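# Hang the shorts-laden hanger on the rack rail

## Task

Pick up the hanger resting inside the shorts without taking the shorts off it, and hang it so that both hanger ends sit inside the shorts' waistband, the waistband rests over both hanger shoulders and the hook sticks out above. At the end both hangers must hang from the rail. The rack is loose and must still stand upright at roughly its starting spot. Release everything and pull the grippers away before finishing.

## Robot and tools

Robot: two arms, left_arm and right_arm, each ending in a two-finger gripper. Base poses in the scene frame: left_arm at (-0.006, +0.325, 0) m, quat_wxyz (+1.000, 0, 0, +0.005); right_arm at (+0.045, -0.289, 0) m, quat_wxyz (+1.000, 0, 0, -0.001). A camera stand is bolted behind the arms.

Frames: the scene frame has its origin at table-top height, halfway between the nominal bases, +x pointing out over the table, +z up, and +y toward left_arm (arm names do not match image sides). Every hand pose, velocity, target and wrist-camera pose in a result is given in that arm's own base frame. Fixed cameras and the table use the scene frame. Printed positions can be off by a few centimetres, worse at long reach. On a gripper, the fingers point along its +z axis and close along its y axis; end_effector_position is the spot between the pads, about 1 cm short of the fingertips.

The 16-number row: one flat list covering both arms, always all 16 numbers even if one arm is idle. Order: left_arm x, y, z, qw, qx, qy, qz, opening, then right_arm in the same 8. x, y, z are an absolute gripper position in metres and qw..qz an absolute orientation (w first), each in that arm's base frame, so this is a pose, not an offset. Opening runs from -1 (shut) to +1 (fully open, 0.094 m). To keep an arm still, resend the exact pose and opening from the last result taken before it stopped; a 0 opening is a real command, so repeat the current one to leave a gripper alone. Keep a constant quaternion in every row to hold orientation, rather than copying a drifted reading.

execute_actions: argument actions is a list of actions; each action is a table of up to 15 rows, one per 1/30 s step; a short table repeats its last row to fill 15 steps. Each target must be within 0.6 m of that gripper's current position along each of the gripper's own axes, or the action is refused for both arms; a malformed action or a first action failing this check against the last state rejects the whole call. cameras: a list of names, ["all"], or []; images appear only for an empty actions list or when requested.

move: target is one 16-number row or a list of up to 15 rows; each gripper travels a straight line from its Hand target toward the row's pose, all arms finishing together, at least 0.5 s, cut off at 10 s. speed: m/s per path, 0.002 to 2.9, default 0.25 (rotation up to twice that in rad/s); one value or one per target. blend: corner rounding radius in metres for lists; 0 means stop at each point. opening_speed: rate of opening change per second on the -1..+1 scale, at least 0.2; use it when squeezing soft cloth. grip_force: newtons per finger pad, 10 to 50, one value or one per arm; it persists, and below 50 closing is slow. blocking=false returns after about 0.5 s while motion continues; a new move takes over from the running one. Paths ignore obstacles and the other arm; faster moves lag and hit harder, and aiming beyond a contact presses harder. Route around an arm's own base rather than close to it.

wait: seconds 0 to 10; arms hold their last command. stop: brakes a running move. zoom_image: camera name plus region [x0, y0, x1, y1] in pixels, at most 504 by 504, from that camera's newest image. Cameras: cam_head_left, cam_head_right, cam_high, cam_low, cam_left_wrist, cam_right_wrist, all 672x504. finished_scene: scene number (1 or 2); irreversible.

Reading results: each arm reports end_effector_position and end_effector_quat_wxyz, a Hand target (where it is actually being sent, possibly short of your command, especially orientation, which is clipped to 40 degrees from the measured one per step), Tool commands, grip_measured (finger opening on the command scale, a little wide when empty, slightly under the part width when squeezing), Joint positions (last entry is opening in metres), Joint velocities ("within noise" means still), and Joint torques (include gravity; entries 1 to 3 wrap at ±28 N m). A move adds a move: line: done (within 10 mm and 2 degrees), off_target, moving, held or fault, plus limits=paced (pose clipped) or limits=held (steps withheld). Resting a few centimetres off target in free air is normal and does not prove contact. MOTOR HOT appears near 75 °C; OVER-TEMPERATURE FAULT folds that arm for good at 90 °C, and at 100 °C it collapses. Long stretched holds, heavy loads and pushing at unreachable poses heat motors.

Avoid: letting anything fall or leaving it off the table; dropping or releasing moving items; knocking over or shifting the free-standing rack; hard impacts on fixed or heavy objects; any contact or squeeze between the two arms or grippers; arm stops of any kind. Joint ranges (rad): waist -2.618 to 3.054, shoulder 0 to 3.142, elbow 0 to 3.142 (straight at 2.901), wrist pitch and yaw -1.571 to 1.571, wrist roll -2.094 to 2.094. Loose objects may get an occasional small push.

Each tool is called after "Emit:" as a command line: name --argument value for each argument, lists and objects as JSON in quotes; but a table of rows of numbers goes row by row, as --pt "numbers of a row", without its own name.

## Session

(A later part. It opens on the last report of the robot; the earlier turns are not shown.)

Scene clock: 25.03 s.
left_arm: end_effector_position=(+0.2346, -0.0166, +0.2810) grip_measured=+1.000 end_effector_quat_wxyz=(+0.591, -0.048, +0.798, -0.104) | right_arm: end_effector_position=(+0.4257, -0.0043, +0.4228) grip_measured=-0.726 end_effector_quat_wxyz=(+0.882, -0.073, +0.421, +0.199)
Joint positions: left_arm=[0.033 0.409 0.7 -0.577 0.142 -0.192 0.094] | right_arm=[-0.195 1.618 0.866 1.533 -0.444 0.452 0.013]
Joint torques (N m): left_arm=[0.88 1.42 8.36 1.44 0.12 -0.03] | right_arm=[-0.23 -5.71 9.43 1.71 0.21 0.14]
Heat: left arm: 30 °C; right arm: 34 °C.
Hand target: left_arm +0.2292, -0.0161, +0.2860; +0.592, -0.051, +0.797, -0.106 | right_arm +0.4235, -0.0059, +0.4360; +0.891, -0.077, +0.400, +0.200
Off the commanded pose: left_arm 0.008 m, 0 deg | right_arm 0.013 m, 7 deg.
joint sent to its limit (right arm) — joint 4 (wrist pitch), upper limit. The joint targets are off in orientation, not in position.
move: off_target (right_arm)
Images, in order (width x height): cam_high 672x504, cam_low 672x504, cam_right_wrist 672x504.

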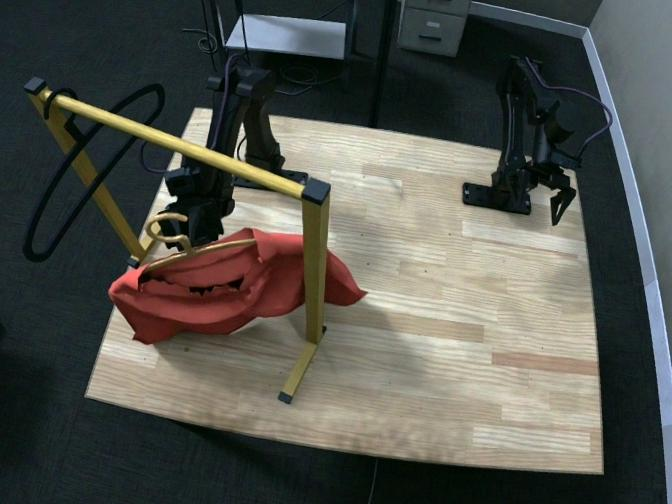

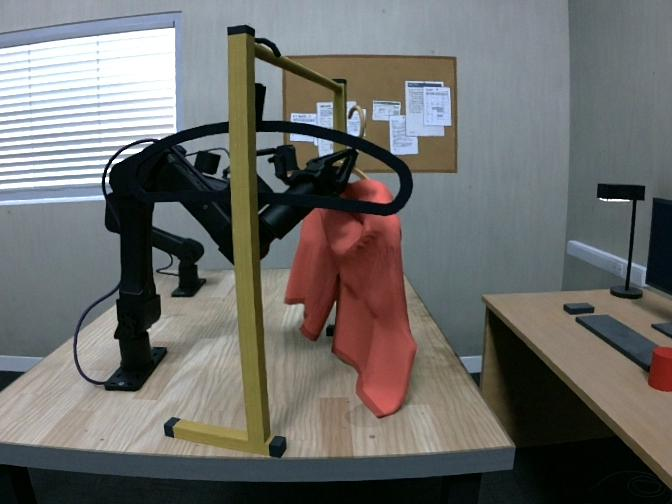

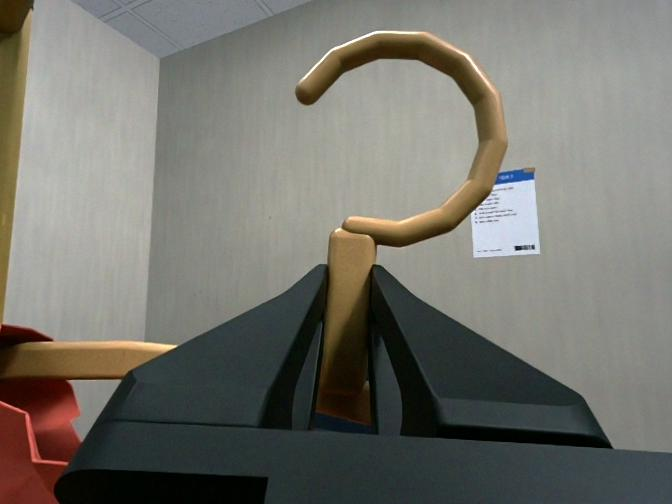

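Emit:
move --pt "0.229 -0.016 0.286 0.592 -0.051 0.797 -0.106 1 0.414 -0.003 0.538 0.903 -0.084 0.365 0.209 -0.9" --speed 0.12 --cameras '["cam_right_wrist","cam_low","cam_high"]'

Emit:
zoom_image --camera "cam_low" --region '[250, 10, 430, 190]'

Emit:
zoom_image --camera "cam_high" --region '[70, 90, 250, 270]'

Scene clock: 27.00 s.
left_arm: end_effector_position=(+0.2346, -0.0166, +0.2810) grip_measured=+1.000 end_effector_quat_wxyz=(+0.591, -0.048, +0.798, -0.104) | right_arm: end_effector_position=(+0.4296, -0.0048, +0.5109) grip_measured=-0.726 end_effector_quat_wxyz=(+0.891, -0.079, +0.394, +0.210)
Joint positions: left_arm=[0.033 0.409 0.7 -0.577 0.142 -0.192 0.094] | right_arm=[-0.195 1.57 1.145 1.273 -0.445 0.486 0.013]
Joint torques (N m): left_arm=[0.9 1.42 8.29 1.47 0.11 -0.04] | right_arm=[0.09 -9.28 9.89 1.36 0.34 0.11]
Heat: left arm: 30 °C; right arm: 34 °C.
Hand target: left_arm +0.2292, -0.0161, +0.2860; +0.592, -0.051, +0.797, -0.106 | right_arm +0.4129, -0.0029, +0.5370; +0.903, -0.084, +0.365, +0.209
Off the commanded pose: left_arm 0.008 m, 0 deg | right_arm 0.031 m, 4 deg.
move: off_target (right_arm)
Images, in order (width x height): cam_high 672x504, cam_low 672x504, cam_right_wrist 672x504.

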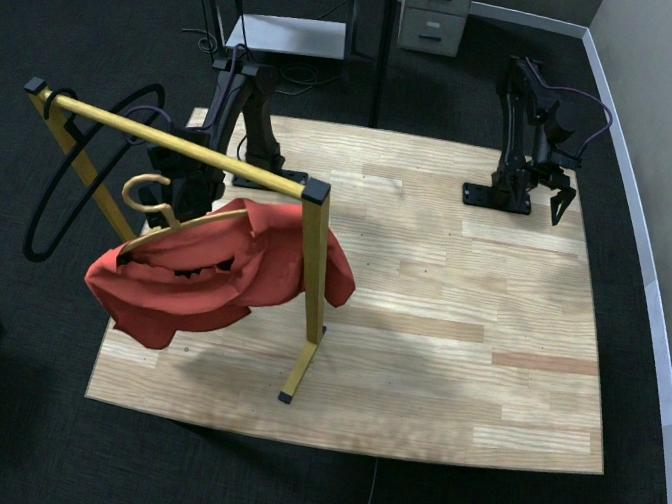

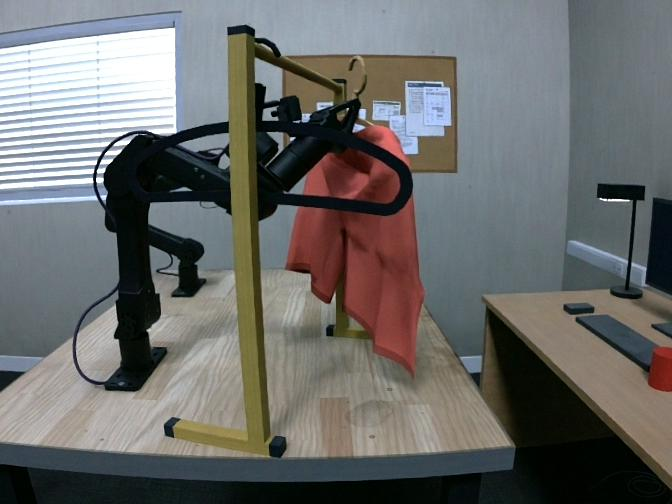

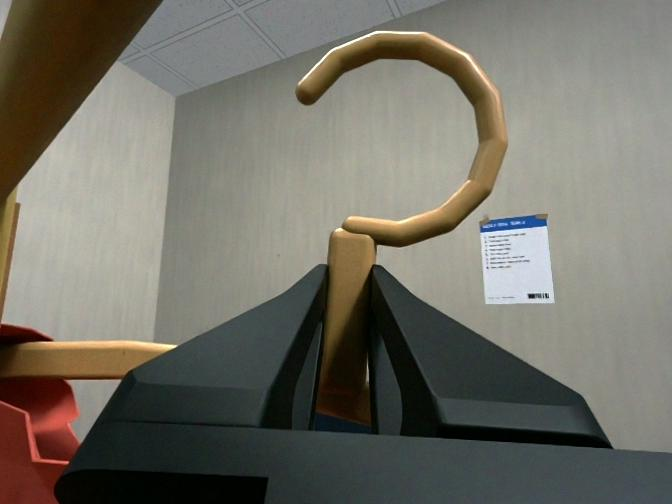

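Scaled by 2.800 from the camera's 672x504 image, which has a finer 960x720 frame.

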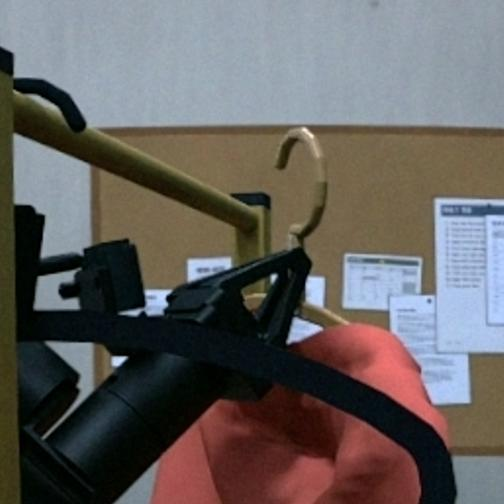

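Scaled by 2.800 from the camera's 672x504 image, which has a finer 960x720 frame.

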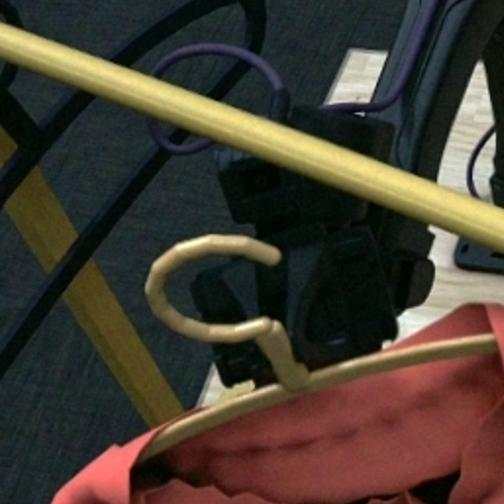

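Emit:
move --pt "0.229 -0.016 0.286 0.592 -0.051 0.797 -0.106 1 0.378 0.009 0.523 0.903 -0.084 0.365 0.209 -0.9" --speed 0.06 --cameras '["cam_right_wrist","cam_low","cam_high"]'

Emit:
zoom_image --camera "cam_low" --region '[250, 10, 430, 190]'

Emit:
zoom_image --camera "cam_high" --region '[70, 90, 250, 270]'

Scene clock: 28.87 s.
left_arm: end_effector_position=(+0.2346, -0.0166, +0.2810) grip_measured=+1.000 end_effector_quat_wxyz=(+0.591, -0.048, +0.798, -0.104) | right_arm: end_effector_position=(+0.3932, +0.0064, +0.5129) grip_measured=-0.726 end_effector_quat_wxyz=(+0.894, -0.083, +0.386, +0.213)
Joint positions: left_arm=[0.033 0.409 0.7 -0.577 0.142 -0.192 0.094] | right_arm=[-0.183 1.441 1.02 1.287 -0.441 0.486 0.013]
Joint torques (N m): left_arm=[0.77 1.36 8.29 1.45 0.1 -0.03] | right_arm=[0.68 -8.38 5.86 1.52 0.47 -0.08]
Heat: left arm: 30 °C; right arm: 34 °C.
Hand target: left_arm +0.2292, -0.0161, +0.2860; +0.592, -0.051, +0.797, -0.106 | right_arm +0.3784, +0.0089, +0.5230; +0.903, -0.084, +0.365, +0.209
Off the commanded pose: left_arm 0.008 m, 0 deg | right_arm 0.018 m, 3 deg.
move: off_target (right_arm)
Images, in order (width x height): cam_high 672x504, cam_low 672x504, cam_right_wrist 672x504.

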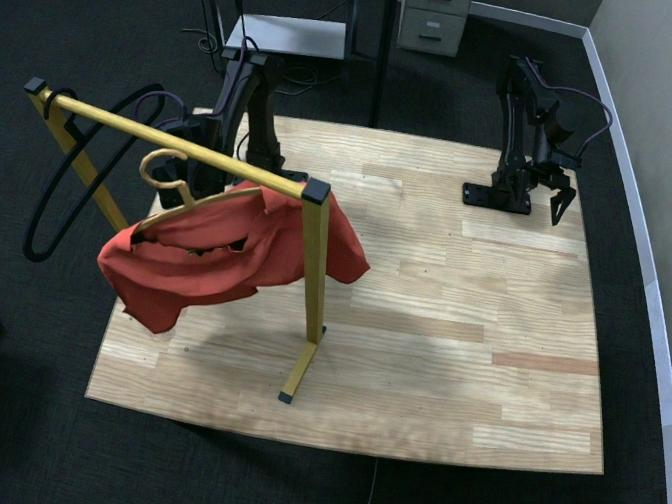

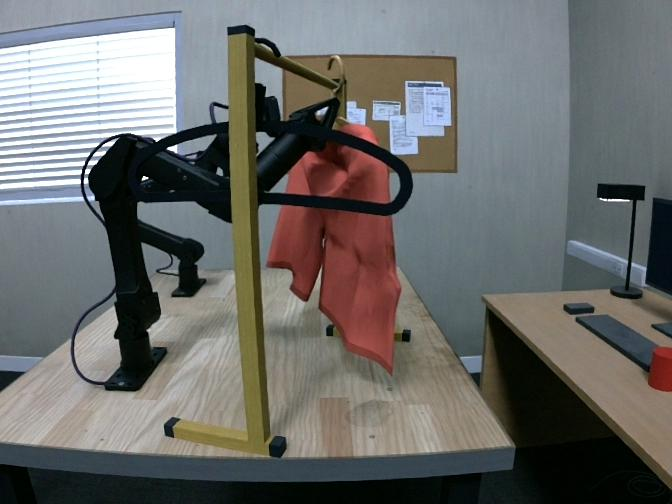

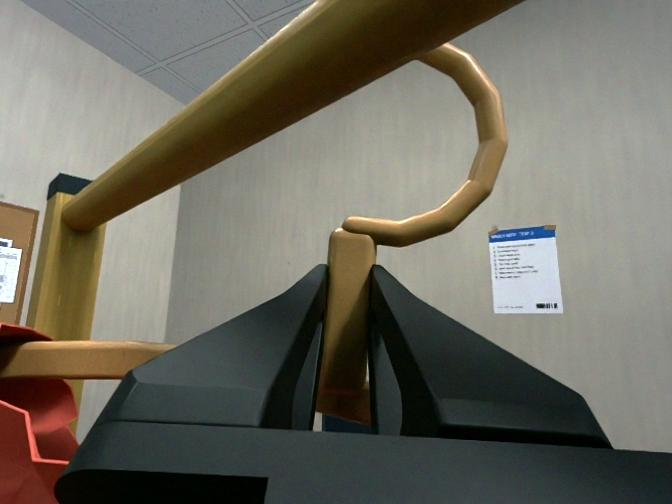

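Scaled by 2.800 from the camera's 672x504 image, which has a finer 960x720 frame.

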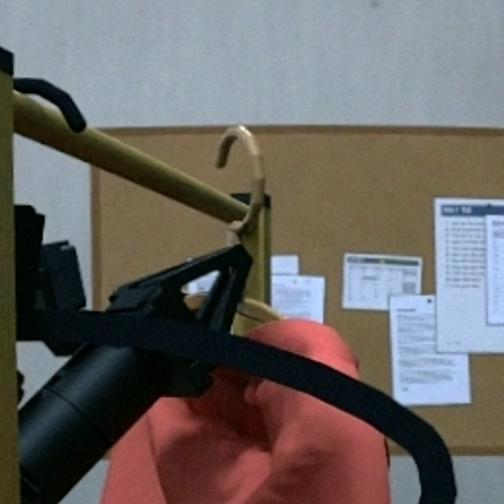

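Scaled by 2.800 from the camera's 672x504 image, which has a finer 960x720 frame.

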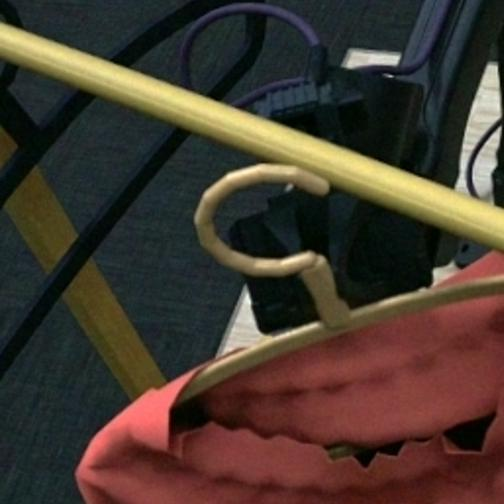

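Emit:
move --pt "0.229 -0.016 0.286 0.592 -0.051 0.797 -0.106 1 0.348 0.019 0.522 0.903 -0.084 0.365 0.209 -0.9" --speed 0.05 --cameras '["cam_right_wrist","cam_low","cam_high"]'

Emit:
zoom_image --camera "cam_low" --region '[250, 10, 430, 190]'

Emit:
zoom_image --camera "cam_high" --region '[70, 90, 250, 270]'

Scene clock: 30.43 s.
left_arm: end_effector_position=(+0.2346, -0.0166, +0.2810) grip_measured=+1.000 end_effector_quat_wxyz=(+0.591, -0.048, +0.798, -0.104) | right_arm: end_effector_position=(+0.3570, +0.0178, +0.5181) grip_measured=-0.726 end_effector_quat_wxyz=(+0.898, -0.087, +0.374, +0.213)
Joint positions: left_arm=[0.033 0.409 0.7 -0.577 0.142 -0.192 0.094] | right_arm=[-0.164 1.308 0.92 1.273 -0.428 0.476 0.013]
Joint torques (N m): left_arm=[0.87 1.33 8.25 1.42 0.11 -0.04] | right_arm=[0.68 -6.28 5.78 1.36 0.4 -0.09]
Heat: left arm: 30 °C; right arm: 34 °C.
Hand target: left_arm +0.2292, -0.0161, +0.2860; +0.592, -0.051, +0.797, -0.106 | right_arm +0.3481, +0.0189, +0.5221; +0.903, -0.084, +0.365, +0.209
Off the commanded pose: left_arm 0.008 m, 0 deg | right_arm 0.010 m, 1 deg.
move: done
Images, in order (width x height): cam_high 672x504, cam_low 672x504, cam_right_wrist 672x504.

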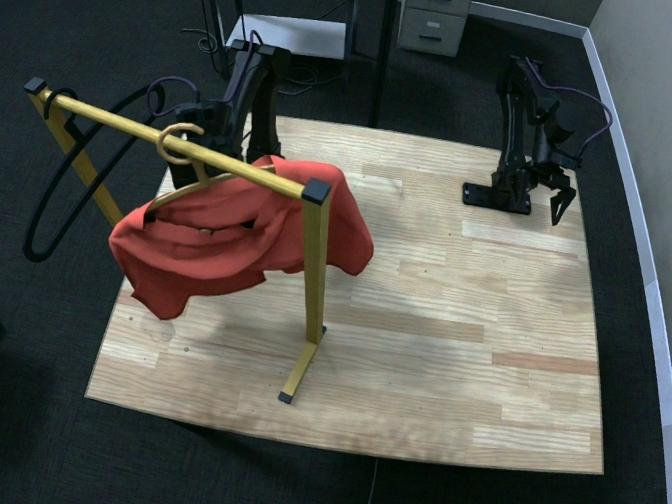

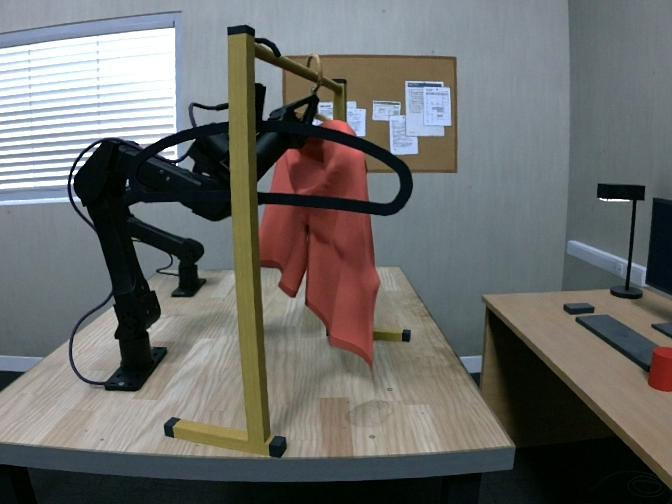

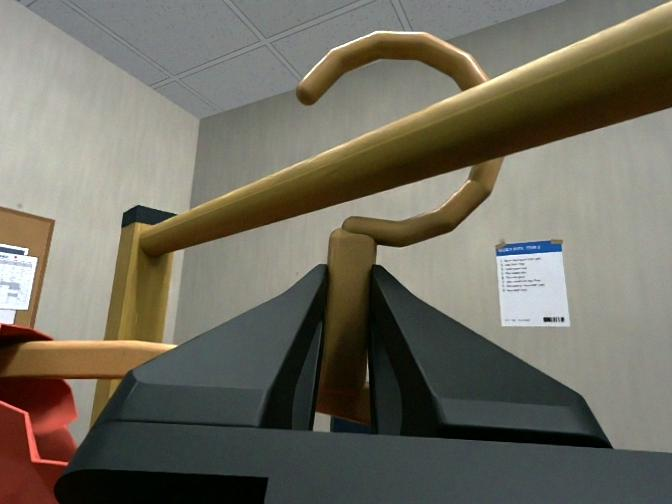

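Scaled by 2.800 from the camera's 672x504 image, which has a finer 960x720 frame.

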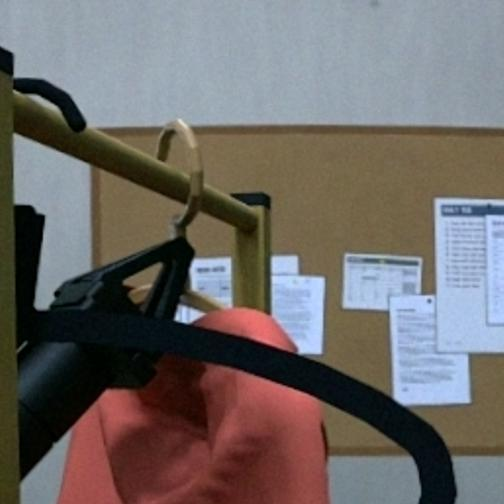

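Scaled by 2.800 from the camera's 672x504 image, which has a finer 960x720 frame.

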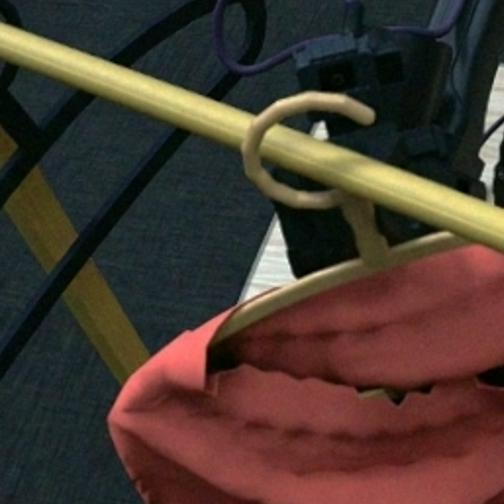

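Emit:
move --pt "0.229 -0.016 0.286 0.592 -0.051 0.797 -0.106 1 0.372 0.012 0.520 0.903 -0.084 0.365 0.209 -0.9" --pt "0.229 -0.016 0.286 0.592 -0.051 0.797 -0.106 1 0.372 0.012 0.490 0.903 -0.084 0.365 0.209 -0.9" --speed 0.05 --cameras '["cam_right_wrist","cam_low","cam_high"]'

Emit:
zoom_image --camera "cam_low" --region '[250, 10, 430, 190]'

Emit:
zoom_image --camera "cam_high" --region '[70, 90, 250, 270]'

Scene clock: 32.80 s.
left_arm: end_effector_position=(+0.2346, -0.0166, +0.2810) grip_measured=+1.000 end_effector_quat_wxyz=(+0.591, -0.048, +0.798, -0.104) | right_arm: end_effector_position=(+0.3658, +0.0161, +0.5000) grip_measured=-0.726 end_effector_quat_wxyz=(+0.906, -0.094, +0.356, +0.210)
Joint positions: left_arm=[0.033 0.409 0.7 -0.577 0.142 -0.192 0.094] | right_arm=[-0.164 1.397 0.89 1.436 -0.427 0.475 0.013]
Joint torques (N m): left_arm=[0.88 1.31 8.21 1.45 0.11 -0.02] | right_arm=[-0.39 -3.56 5.38 1.18 0.3 -0.01]
Heat: left arm: 30 °C; right arm: 34 °C.
Hand target: left_arm +0.2292, -0.0161, +0.2860; +0.592, -0.051, +0.797, -0.106 | right_arm +0.3719, +0.0120, +0.4901; +0.903, -0.084, +0.365, +0.209
Off the commanded pose: left_arm 0.008 m, 0 deg | right_arm 0.012 m, 2 deg.
move: off_target (right_arm)
Images, in order (width x height): cam_high 672x504, cam_low 672x504, cam_right_wrist 672x504.

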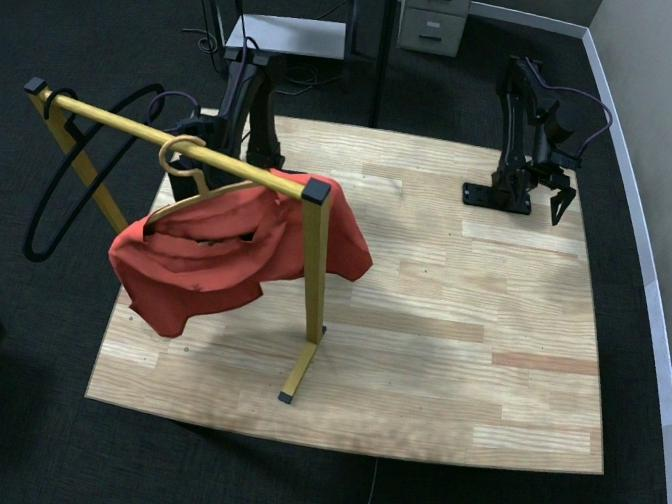

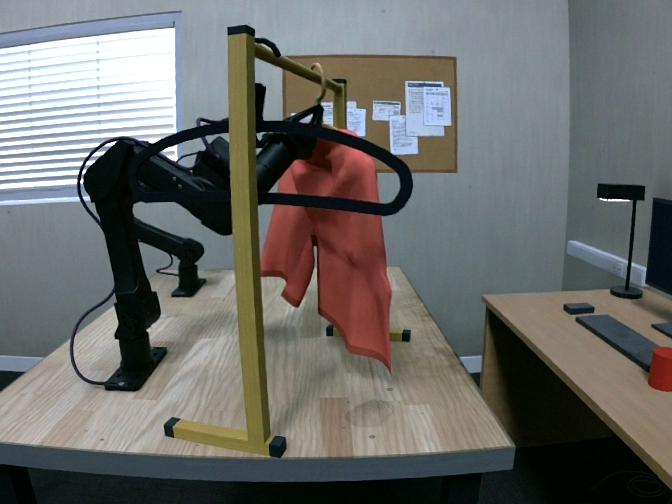

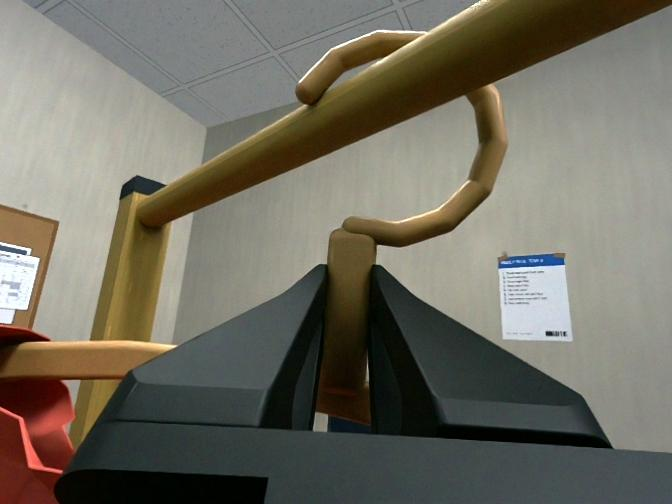

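Scaled by 2.800 from the camera's 672x504 image, which has a finer 960x720 frame.

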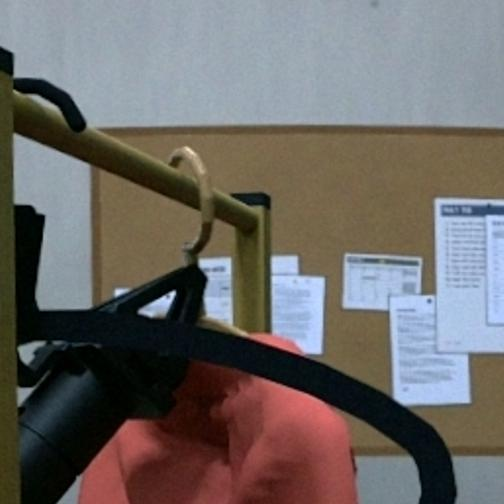

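Scaled by 2.800 from the camera's 672x504 image, which has a finer 960x720 frame.

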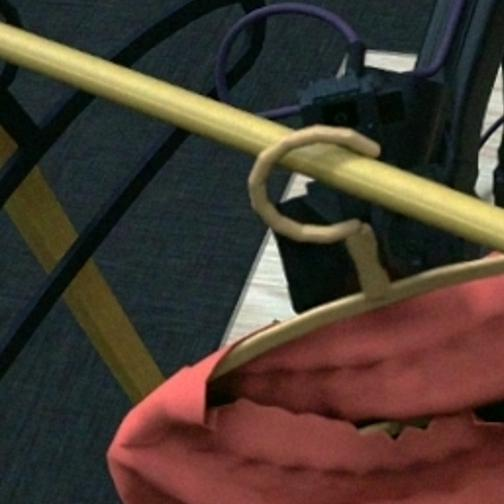

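Emit:
move --pt "0.229 -0.016 0.286 0.592 -0.051 0.797 -0.106 1 0.372 0.014 0.473 0.903 -0.084 0.365 0.209 -0.9" --speed 0.04 --cameras '["cam_right_wrist","cam_low","cam_high"]'

Emit:
zoom_image --camera "cam_low" --region '[250, 10, 430, 190]'

Emit:
zoom_image --camera "cam_high" --region '[70, 90, 250, 270]'

Scene clock: 33.90 s.
left_arm: end_effector_position=(+0.2346, -0.0166, +0.2810) grip_measured=+1.000 end_effector_quat_wxyz=(+0.591, -0.048, +0.798, -0.104) | right_arm: end_effector_position=(+0.3613, +0.0157, +0.4918) grip_measured=-0.726 end_effector_quat_wxyz=(+0.911, -0.095, +0.345, +0.207)
Joint positions: left_arm=[0.033 0.409 0.7 -0.577 0.142 -0.192 0.094] | right_arm=[-0.164 1.411 0.852 1.512 -0.42 0.475 0.013]
Joint torques (N m): left_arm=[0.81 1.32 8.32 1.46 0.13 -0.04] | right_arm=[0.23 -3.29 4.15 1.1 0.28 -0.06]
Heat: left arm: 30 °C; right arm: 34 °C.
Hand target: left_arm +0.2292, -0.0161, +0.2860; +0.592, -0.051, +0.797, -0.106 | right_arm +0.3716, +0.0141, +0.4733; +0.903, -0.084, +0.365, +0.209
Off the commanded pose: left_arm 0.008 m, 0 deg | right_arm 0.022 m, 3 deg.
move: off_target (right_arm)
Images, in order (width x height): cam_high 672x504, cam_low 672x504, cam_right_wrist 672x504.

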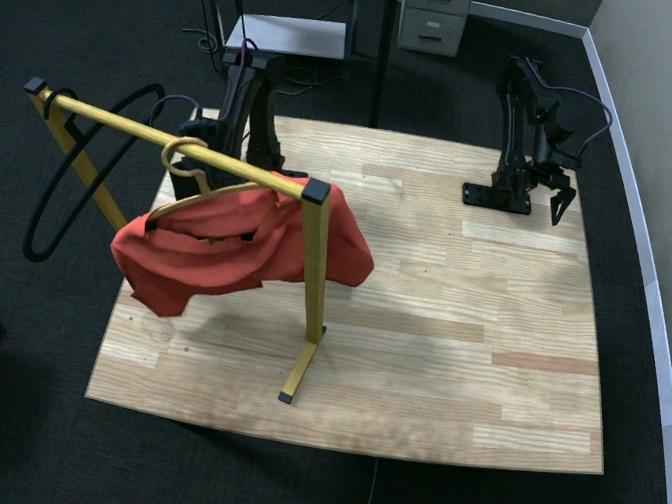

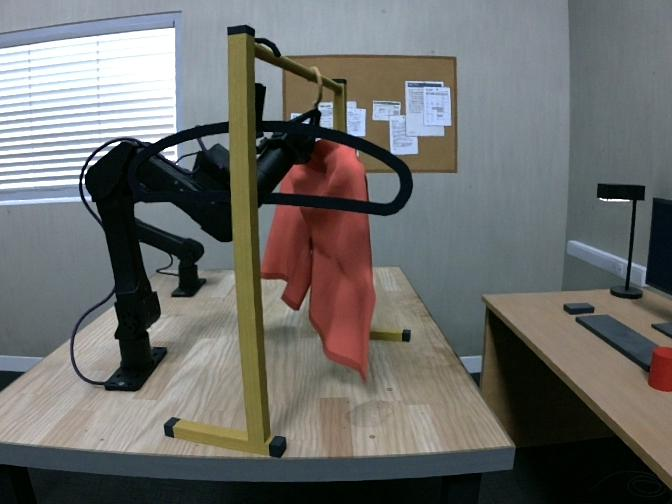

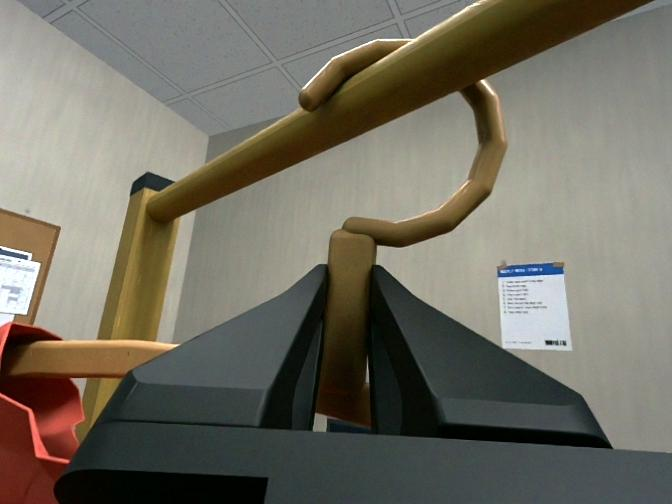

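Scaled by 2.800 from the camera's 672x504 image, which has a finer 960x720 frame.

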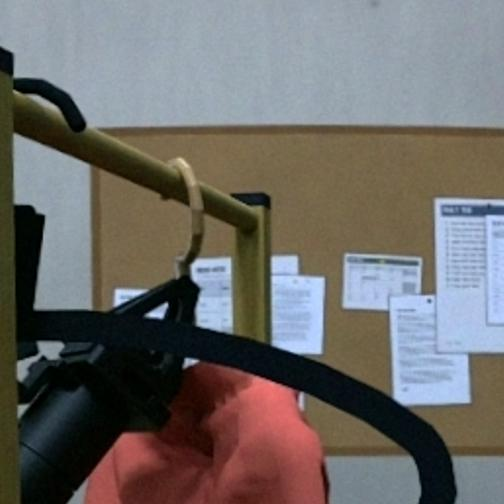

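Scaled by 2.800 from the camera's 672x504 image, which has a finer 960x720 frame.

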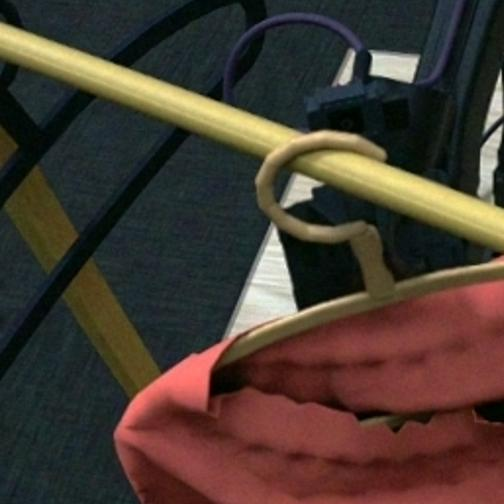

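Emit:
move --pt "0.229 -0.016 0.286 0.592 -0.051 0.797 -0.106 1 0.370 0.015 0.466 0.903 -0.084 0.365 0.209 -0.9" --speed 0.04 --cameras '["cam_right_wrist"]'

Scene clock: 34.97 s.
left_arm: end_effector_position=(+0.2346, -0.0166, +0.2810) grip_measured=+1.000 end_effector_quat_wxyz=(+0.591, -0.048, +0.798, -0.104) | right_arm: end_effector_position=(+0.3578, +0.0148, +0.4906) grip_measured=-0.727 end_effector_quat_wxyz=(+0.913, -0.091, +0.338, +0.208)
Joint positions: left_arm=[0.033 0.409 0.7 -0.577 0.142 -0.192 0.094] | right_arm=[-0.163 1.411 0.837 1.541 -0.408 0.482 0.013]
Joint torques (N m): left_arm=[0.91 1.32 8.38 1.43 0.15 -0.03] | right_arm=[0.27 -2.99 3.37 1.07 0.14 -0.21]
Heat: left arm: 30 °C; right arm: 34 °C.
Hand target: left_arm +0.2292, -0.0161, +0.2860; +0.592, -0.051, +0.797, -0.106 | right_arm +0.3696, +0.0152, +0.4666; +0.903, -0.084, +0.365, +0.209
Off the commanded pose: left_arm 0.008 m, 0 deg | right_arm 0.027 m, 3 deg.
move: off_target (right_arm)
Images, in order (width x height): cam_right_wrist 672x504.

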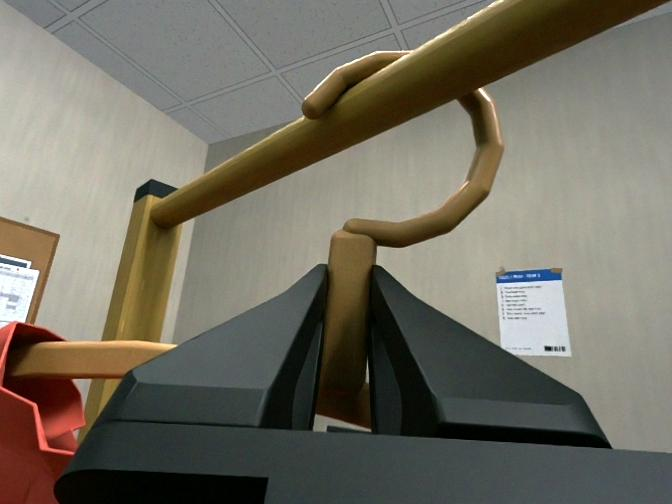

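Emit:
move --pt "0.229 -0.016 0.286 0.592 -0.051 0.797 -0.106 1 0.359 0.015 0.484 0.912 -0.091 0.340 0.208 -0.9" --pt "0.229 -0.016 0.286 0.592 -0.051 0.797 -0.106 1 0.359 0.015 0.484 0.912 -0.091 0.340 0.208 -0.1" --speed 0.04 --opening_speed 0.3 --cameras '["cam_right_wrist","cam_low","cam_high"]'

Emit:
zoom_image --camera "cam_high" --region '[70, 90, 250, 270]'

Scene clock: 39.07 s.
left_arm: end_effector_position=(+0.2346, -0.0166, +0.2810) grip_measured=+1.000 end_effector_quat_wxyz=(+0.591, -0.048, +0.798, -0.104) | right_arm: end_effector_position=(+0.3550, +0.0150, +0.4926) grip_measured=-0.102 end_effector_quat_wxyz=(+0.915, -0.092, +0.332, +0.211)
Joint positions: left_arm=[0.033 0.409 0.7 -0.577 0.142 -0.192 0.094] | right_arm=[-0.163 1.411 0.837 1.555 -0.406 0.49 0.042]
Joint torques (N m): left_arm=[0.75 1.37 8.31 1.46 0.1 -0.04] | right_arm=[0.01 -4.19 5.44 1.07 0.15 -0.11]
Heat: left arm: 31 °C; right arm: 34 °C.
Hand target: left_arm +0.2292, -0.0161, +0.2860; +0.592, -0.051, +0.797, -0.106 | right_arm +0.3589, +0.0150, +0.4842; +0.912, -0.091, +0.341, +0.208
Off the commanded pose: left_arm 0.008 m, 0 deg | right_arm 0.010 m, 1 deg.
joint sent to its limit (right arm) — joint 4 (wrist pitch), upper limit. The joint targets still meet the commanded pose.
move: done
Images, in order (width x height): cam_high 672x504, cam_low 672x504, cam_right_wrist 672x504.

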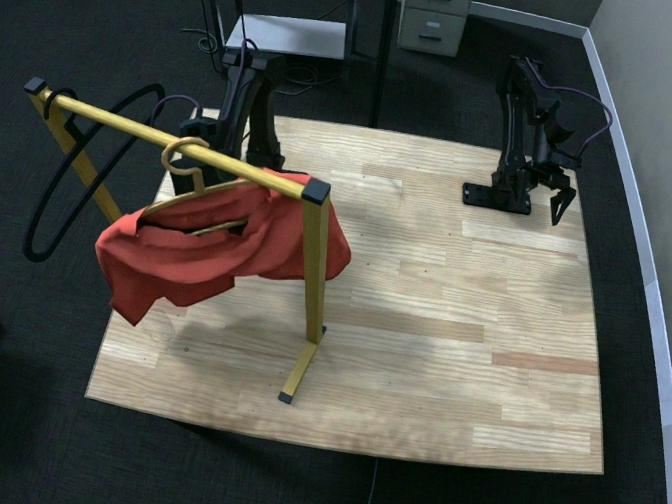

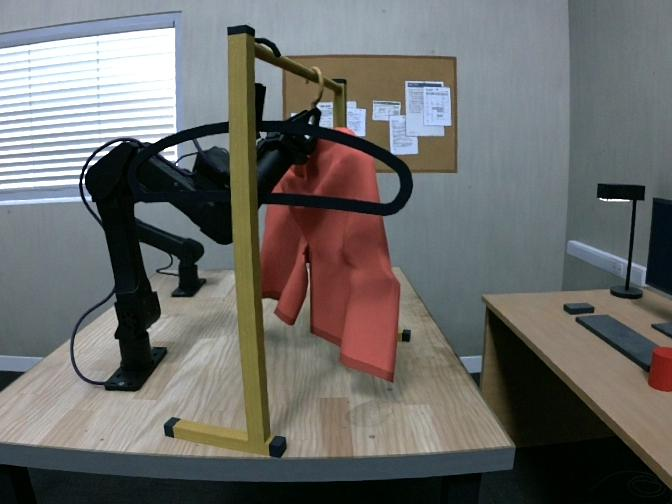

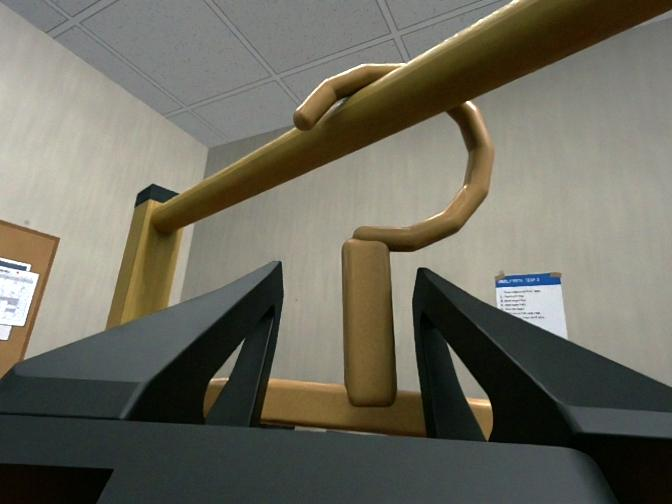

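Scaled by 2.800 from the camera's 672x504 image, which has a finer 960x720 frame.

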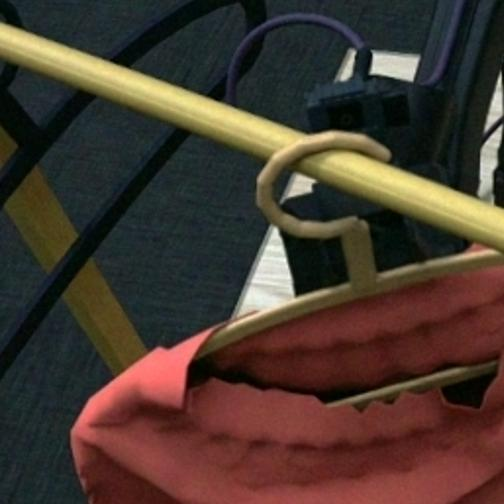

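Emit:
move --pt "0.229 -0.016 0.286 0.592 -0.051 0.797 -0.106 1 0.305 -0.014 0.412 0.912 -0.091 0.340 0.208 -0.1" --pt "0.229 -0.016 0.286 0.592 -0.051 0.797 -0.106 1 0.255 -0.035 0.355 0.889 -0.025 0.435 0.142 -0.1" --pt "0.229 -0.016 0.286 0.592 -0.051 0.797 -0.106 1 0.215 -0.01 0.29 0.72 0 0.694 0 -0.1" --speed 0.12 --blend 0.02 --cameras '["all"]'

Emit:
zoom_image --camera "cam_high" --region '[90, 120, 370, 330]'

Emit:
zoom_image --camera "cam_head_right" --region '[360, 130, 540, 340]'

Scene clock: 45.80 s.
left_arm: end_effector_position=(+0.2346, -0.0166, +0.2810) grip_measured=+1.000 end_effector_quat_wxyz=(+0.591, -0.048, +0.798, -0.104) | right_arm: end_effector_position=(+0.2217, -0.0128, +0.2792) grip_measured=-0.102 end_effector_quat_wxyz=(+0.713, +0.007, +0.702, +0.006)
Joint positions: left_arm=[0.033 0.409 0.7 -0.577 0.142 -0.192 0.094] | right_arm=[-0.319 0.097 0.403 -0.289 -0.319 0.023 0.042]
Joint torques (N m): left_arm=[0.81 1.31 8.32 1.43 0.09 -0.04] | right_arm=[0.66 2 9.52 2.04 0.05 -0.17]
Heat: left arm: 31 °C; right arm: 35 °C.
Hand target: left_arm +0.2292, -0.0161, +0.2860; +0.592, -0.051, +0.797, -0.106 | right_arm +0.2153, -0.0101, +0.2900; +0.720, +0.000, +0.694, +0.000
Off the commanded pose: left_arm 0.008 m, 0 deg | right_arm 0.013 m, 2 deg.
move: off_target (right_arm)

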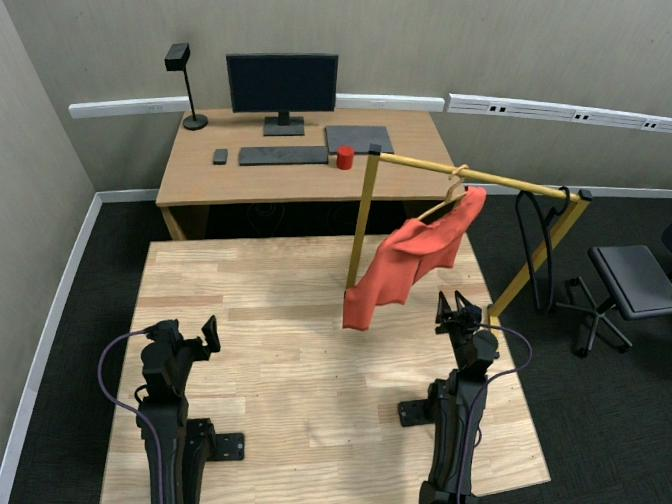

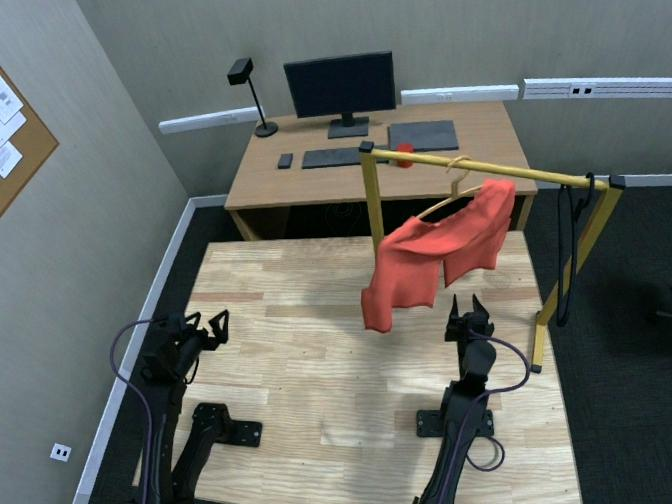

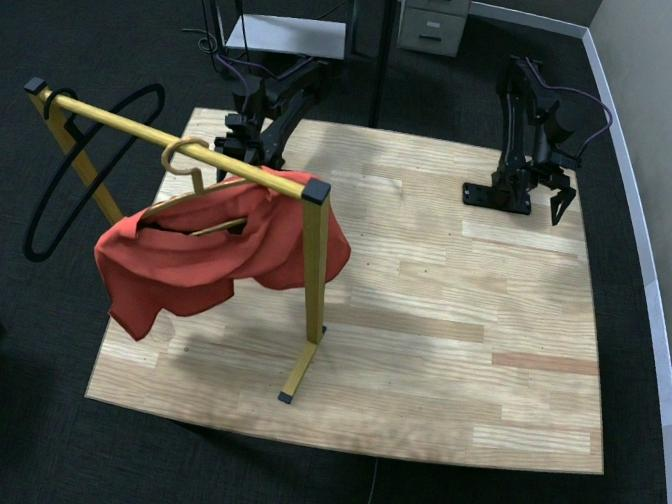

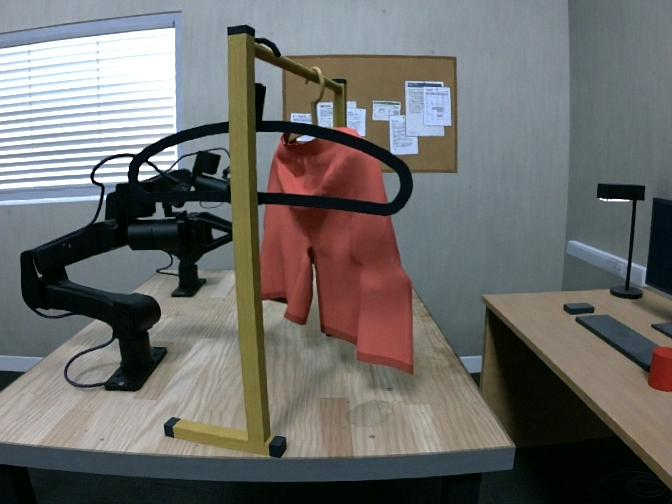

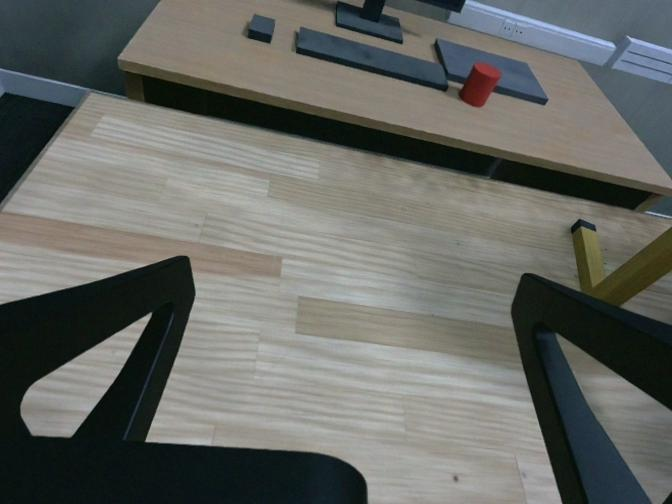

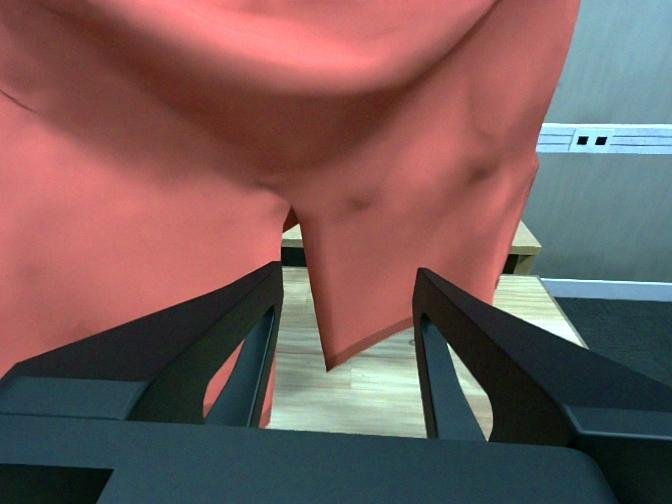

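Scaled by 1.800 from the camera's 672x504 image, which has a finer 960x720 frame.

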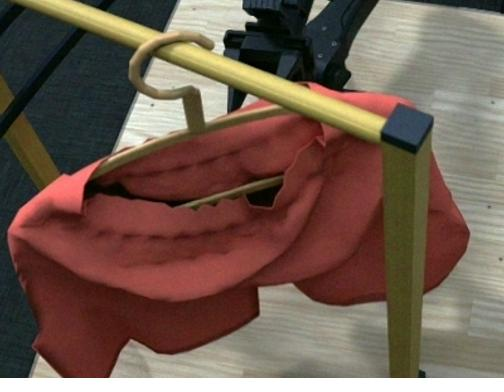

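Scaled by 2.400 from the camera's 672x504 image, which has a finer 960x720 frame.

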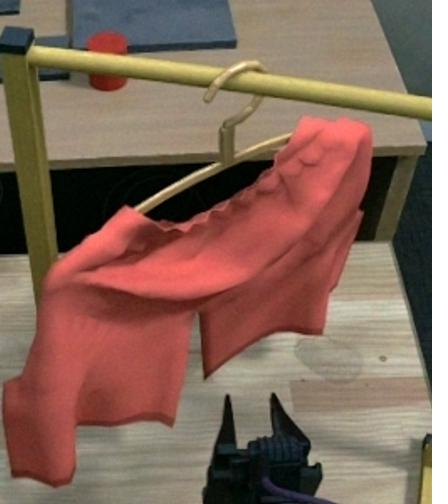

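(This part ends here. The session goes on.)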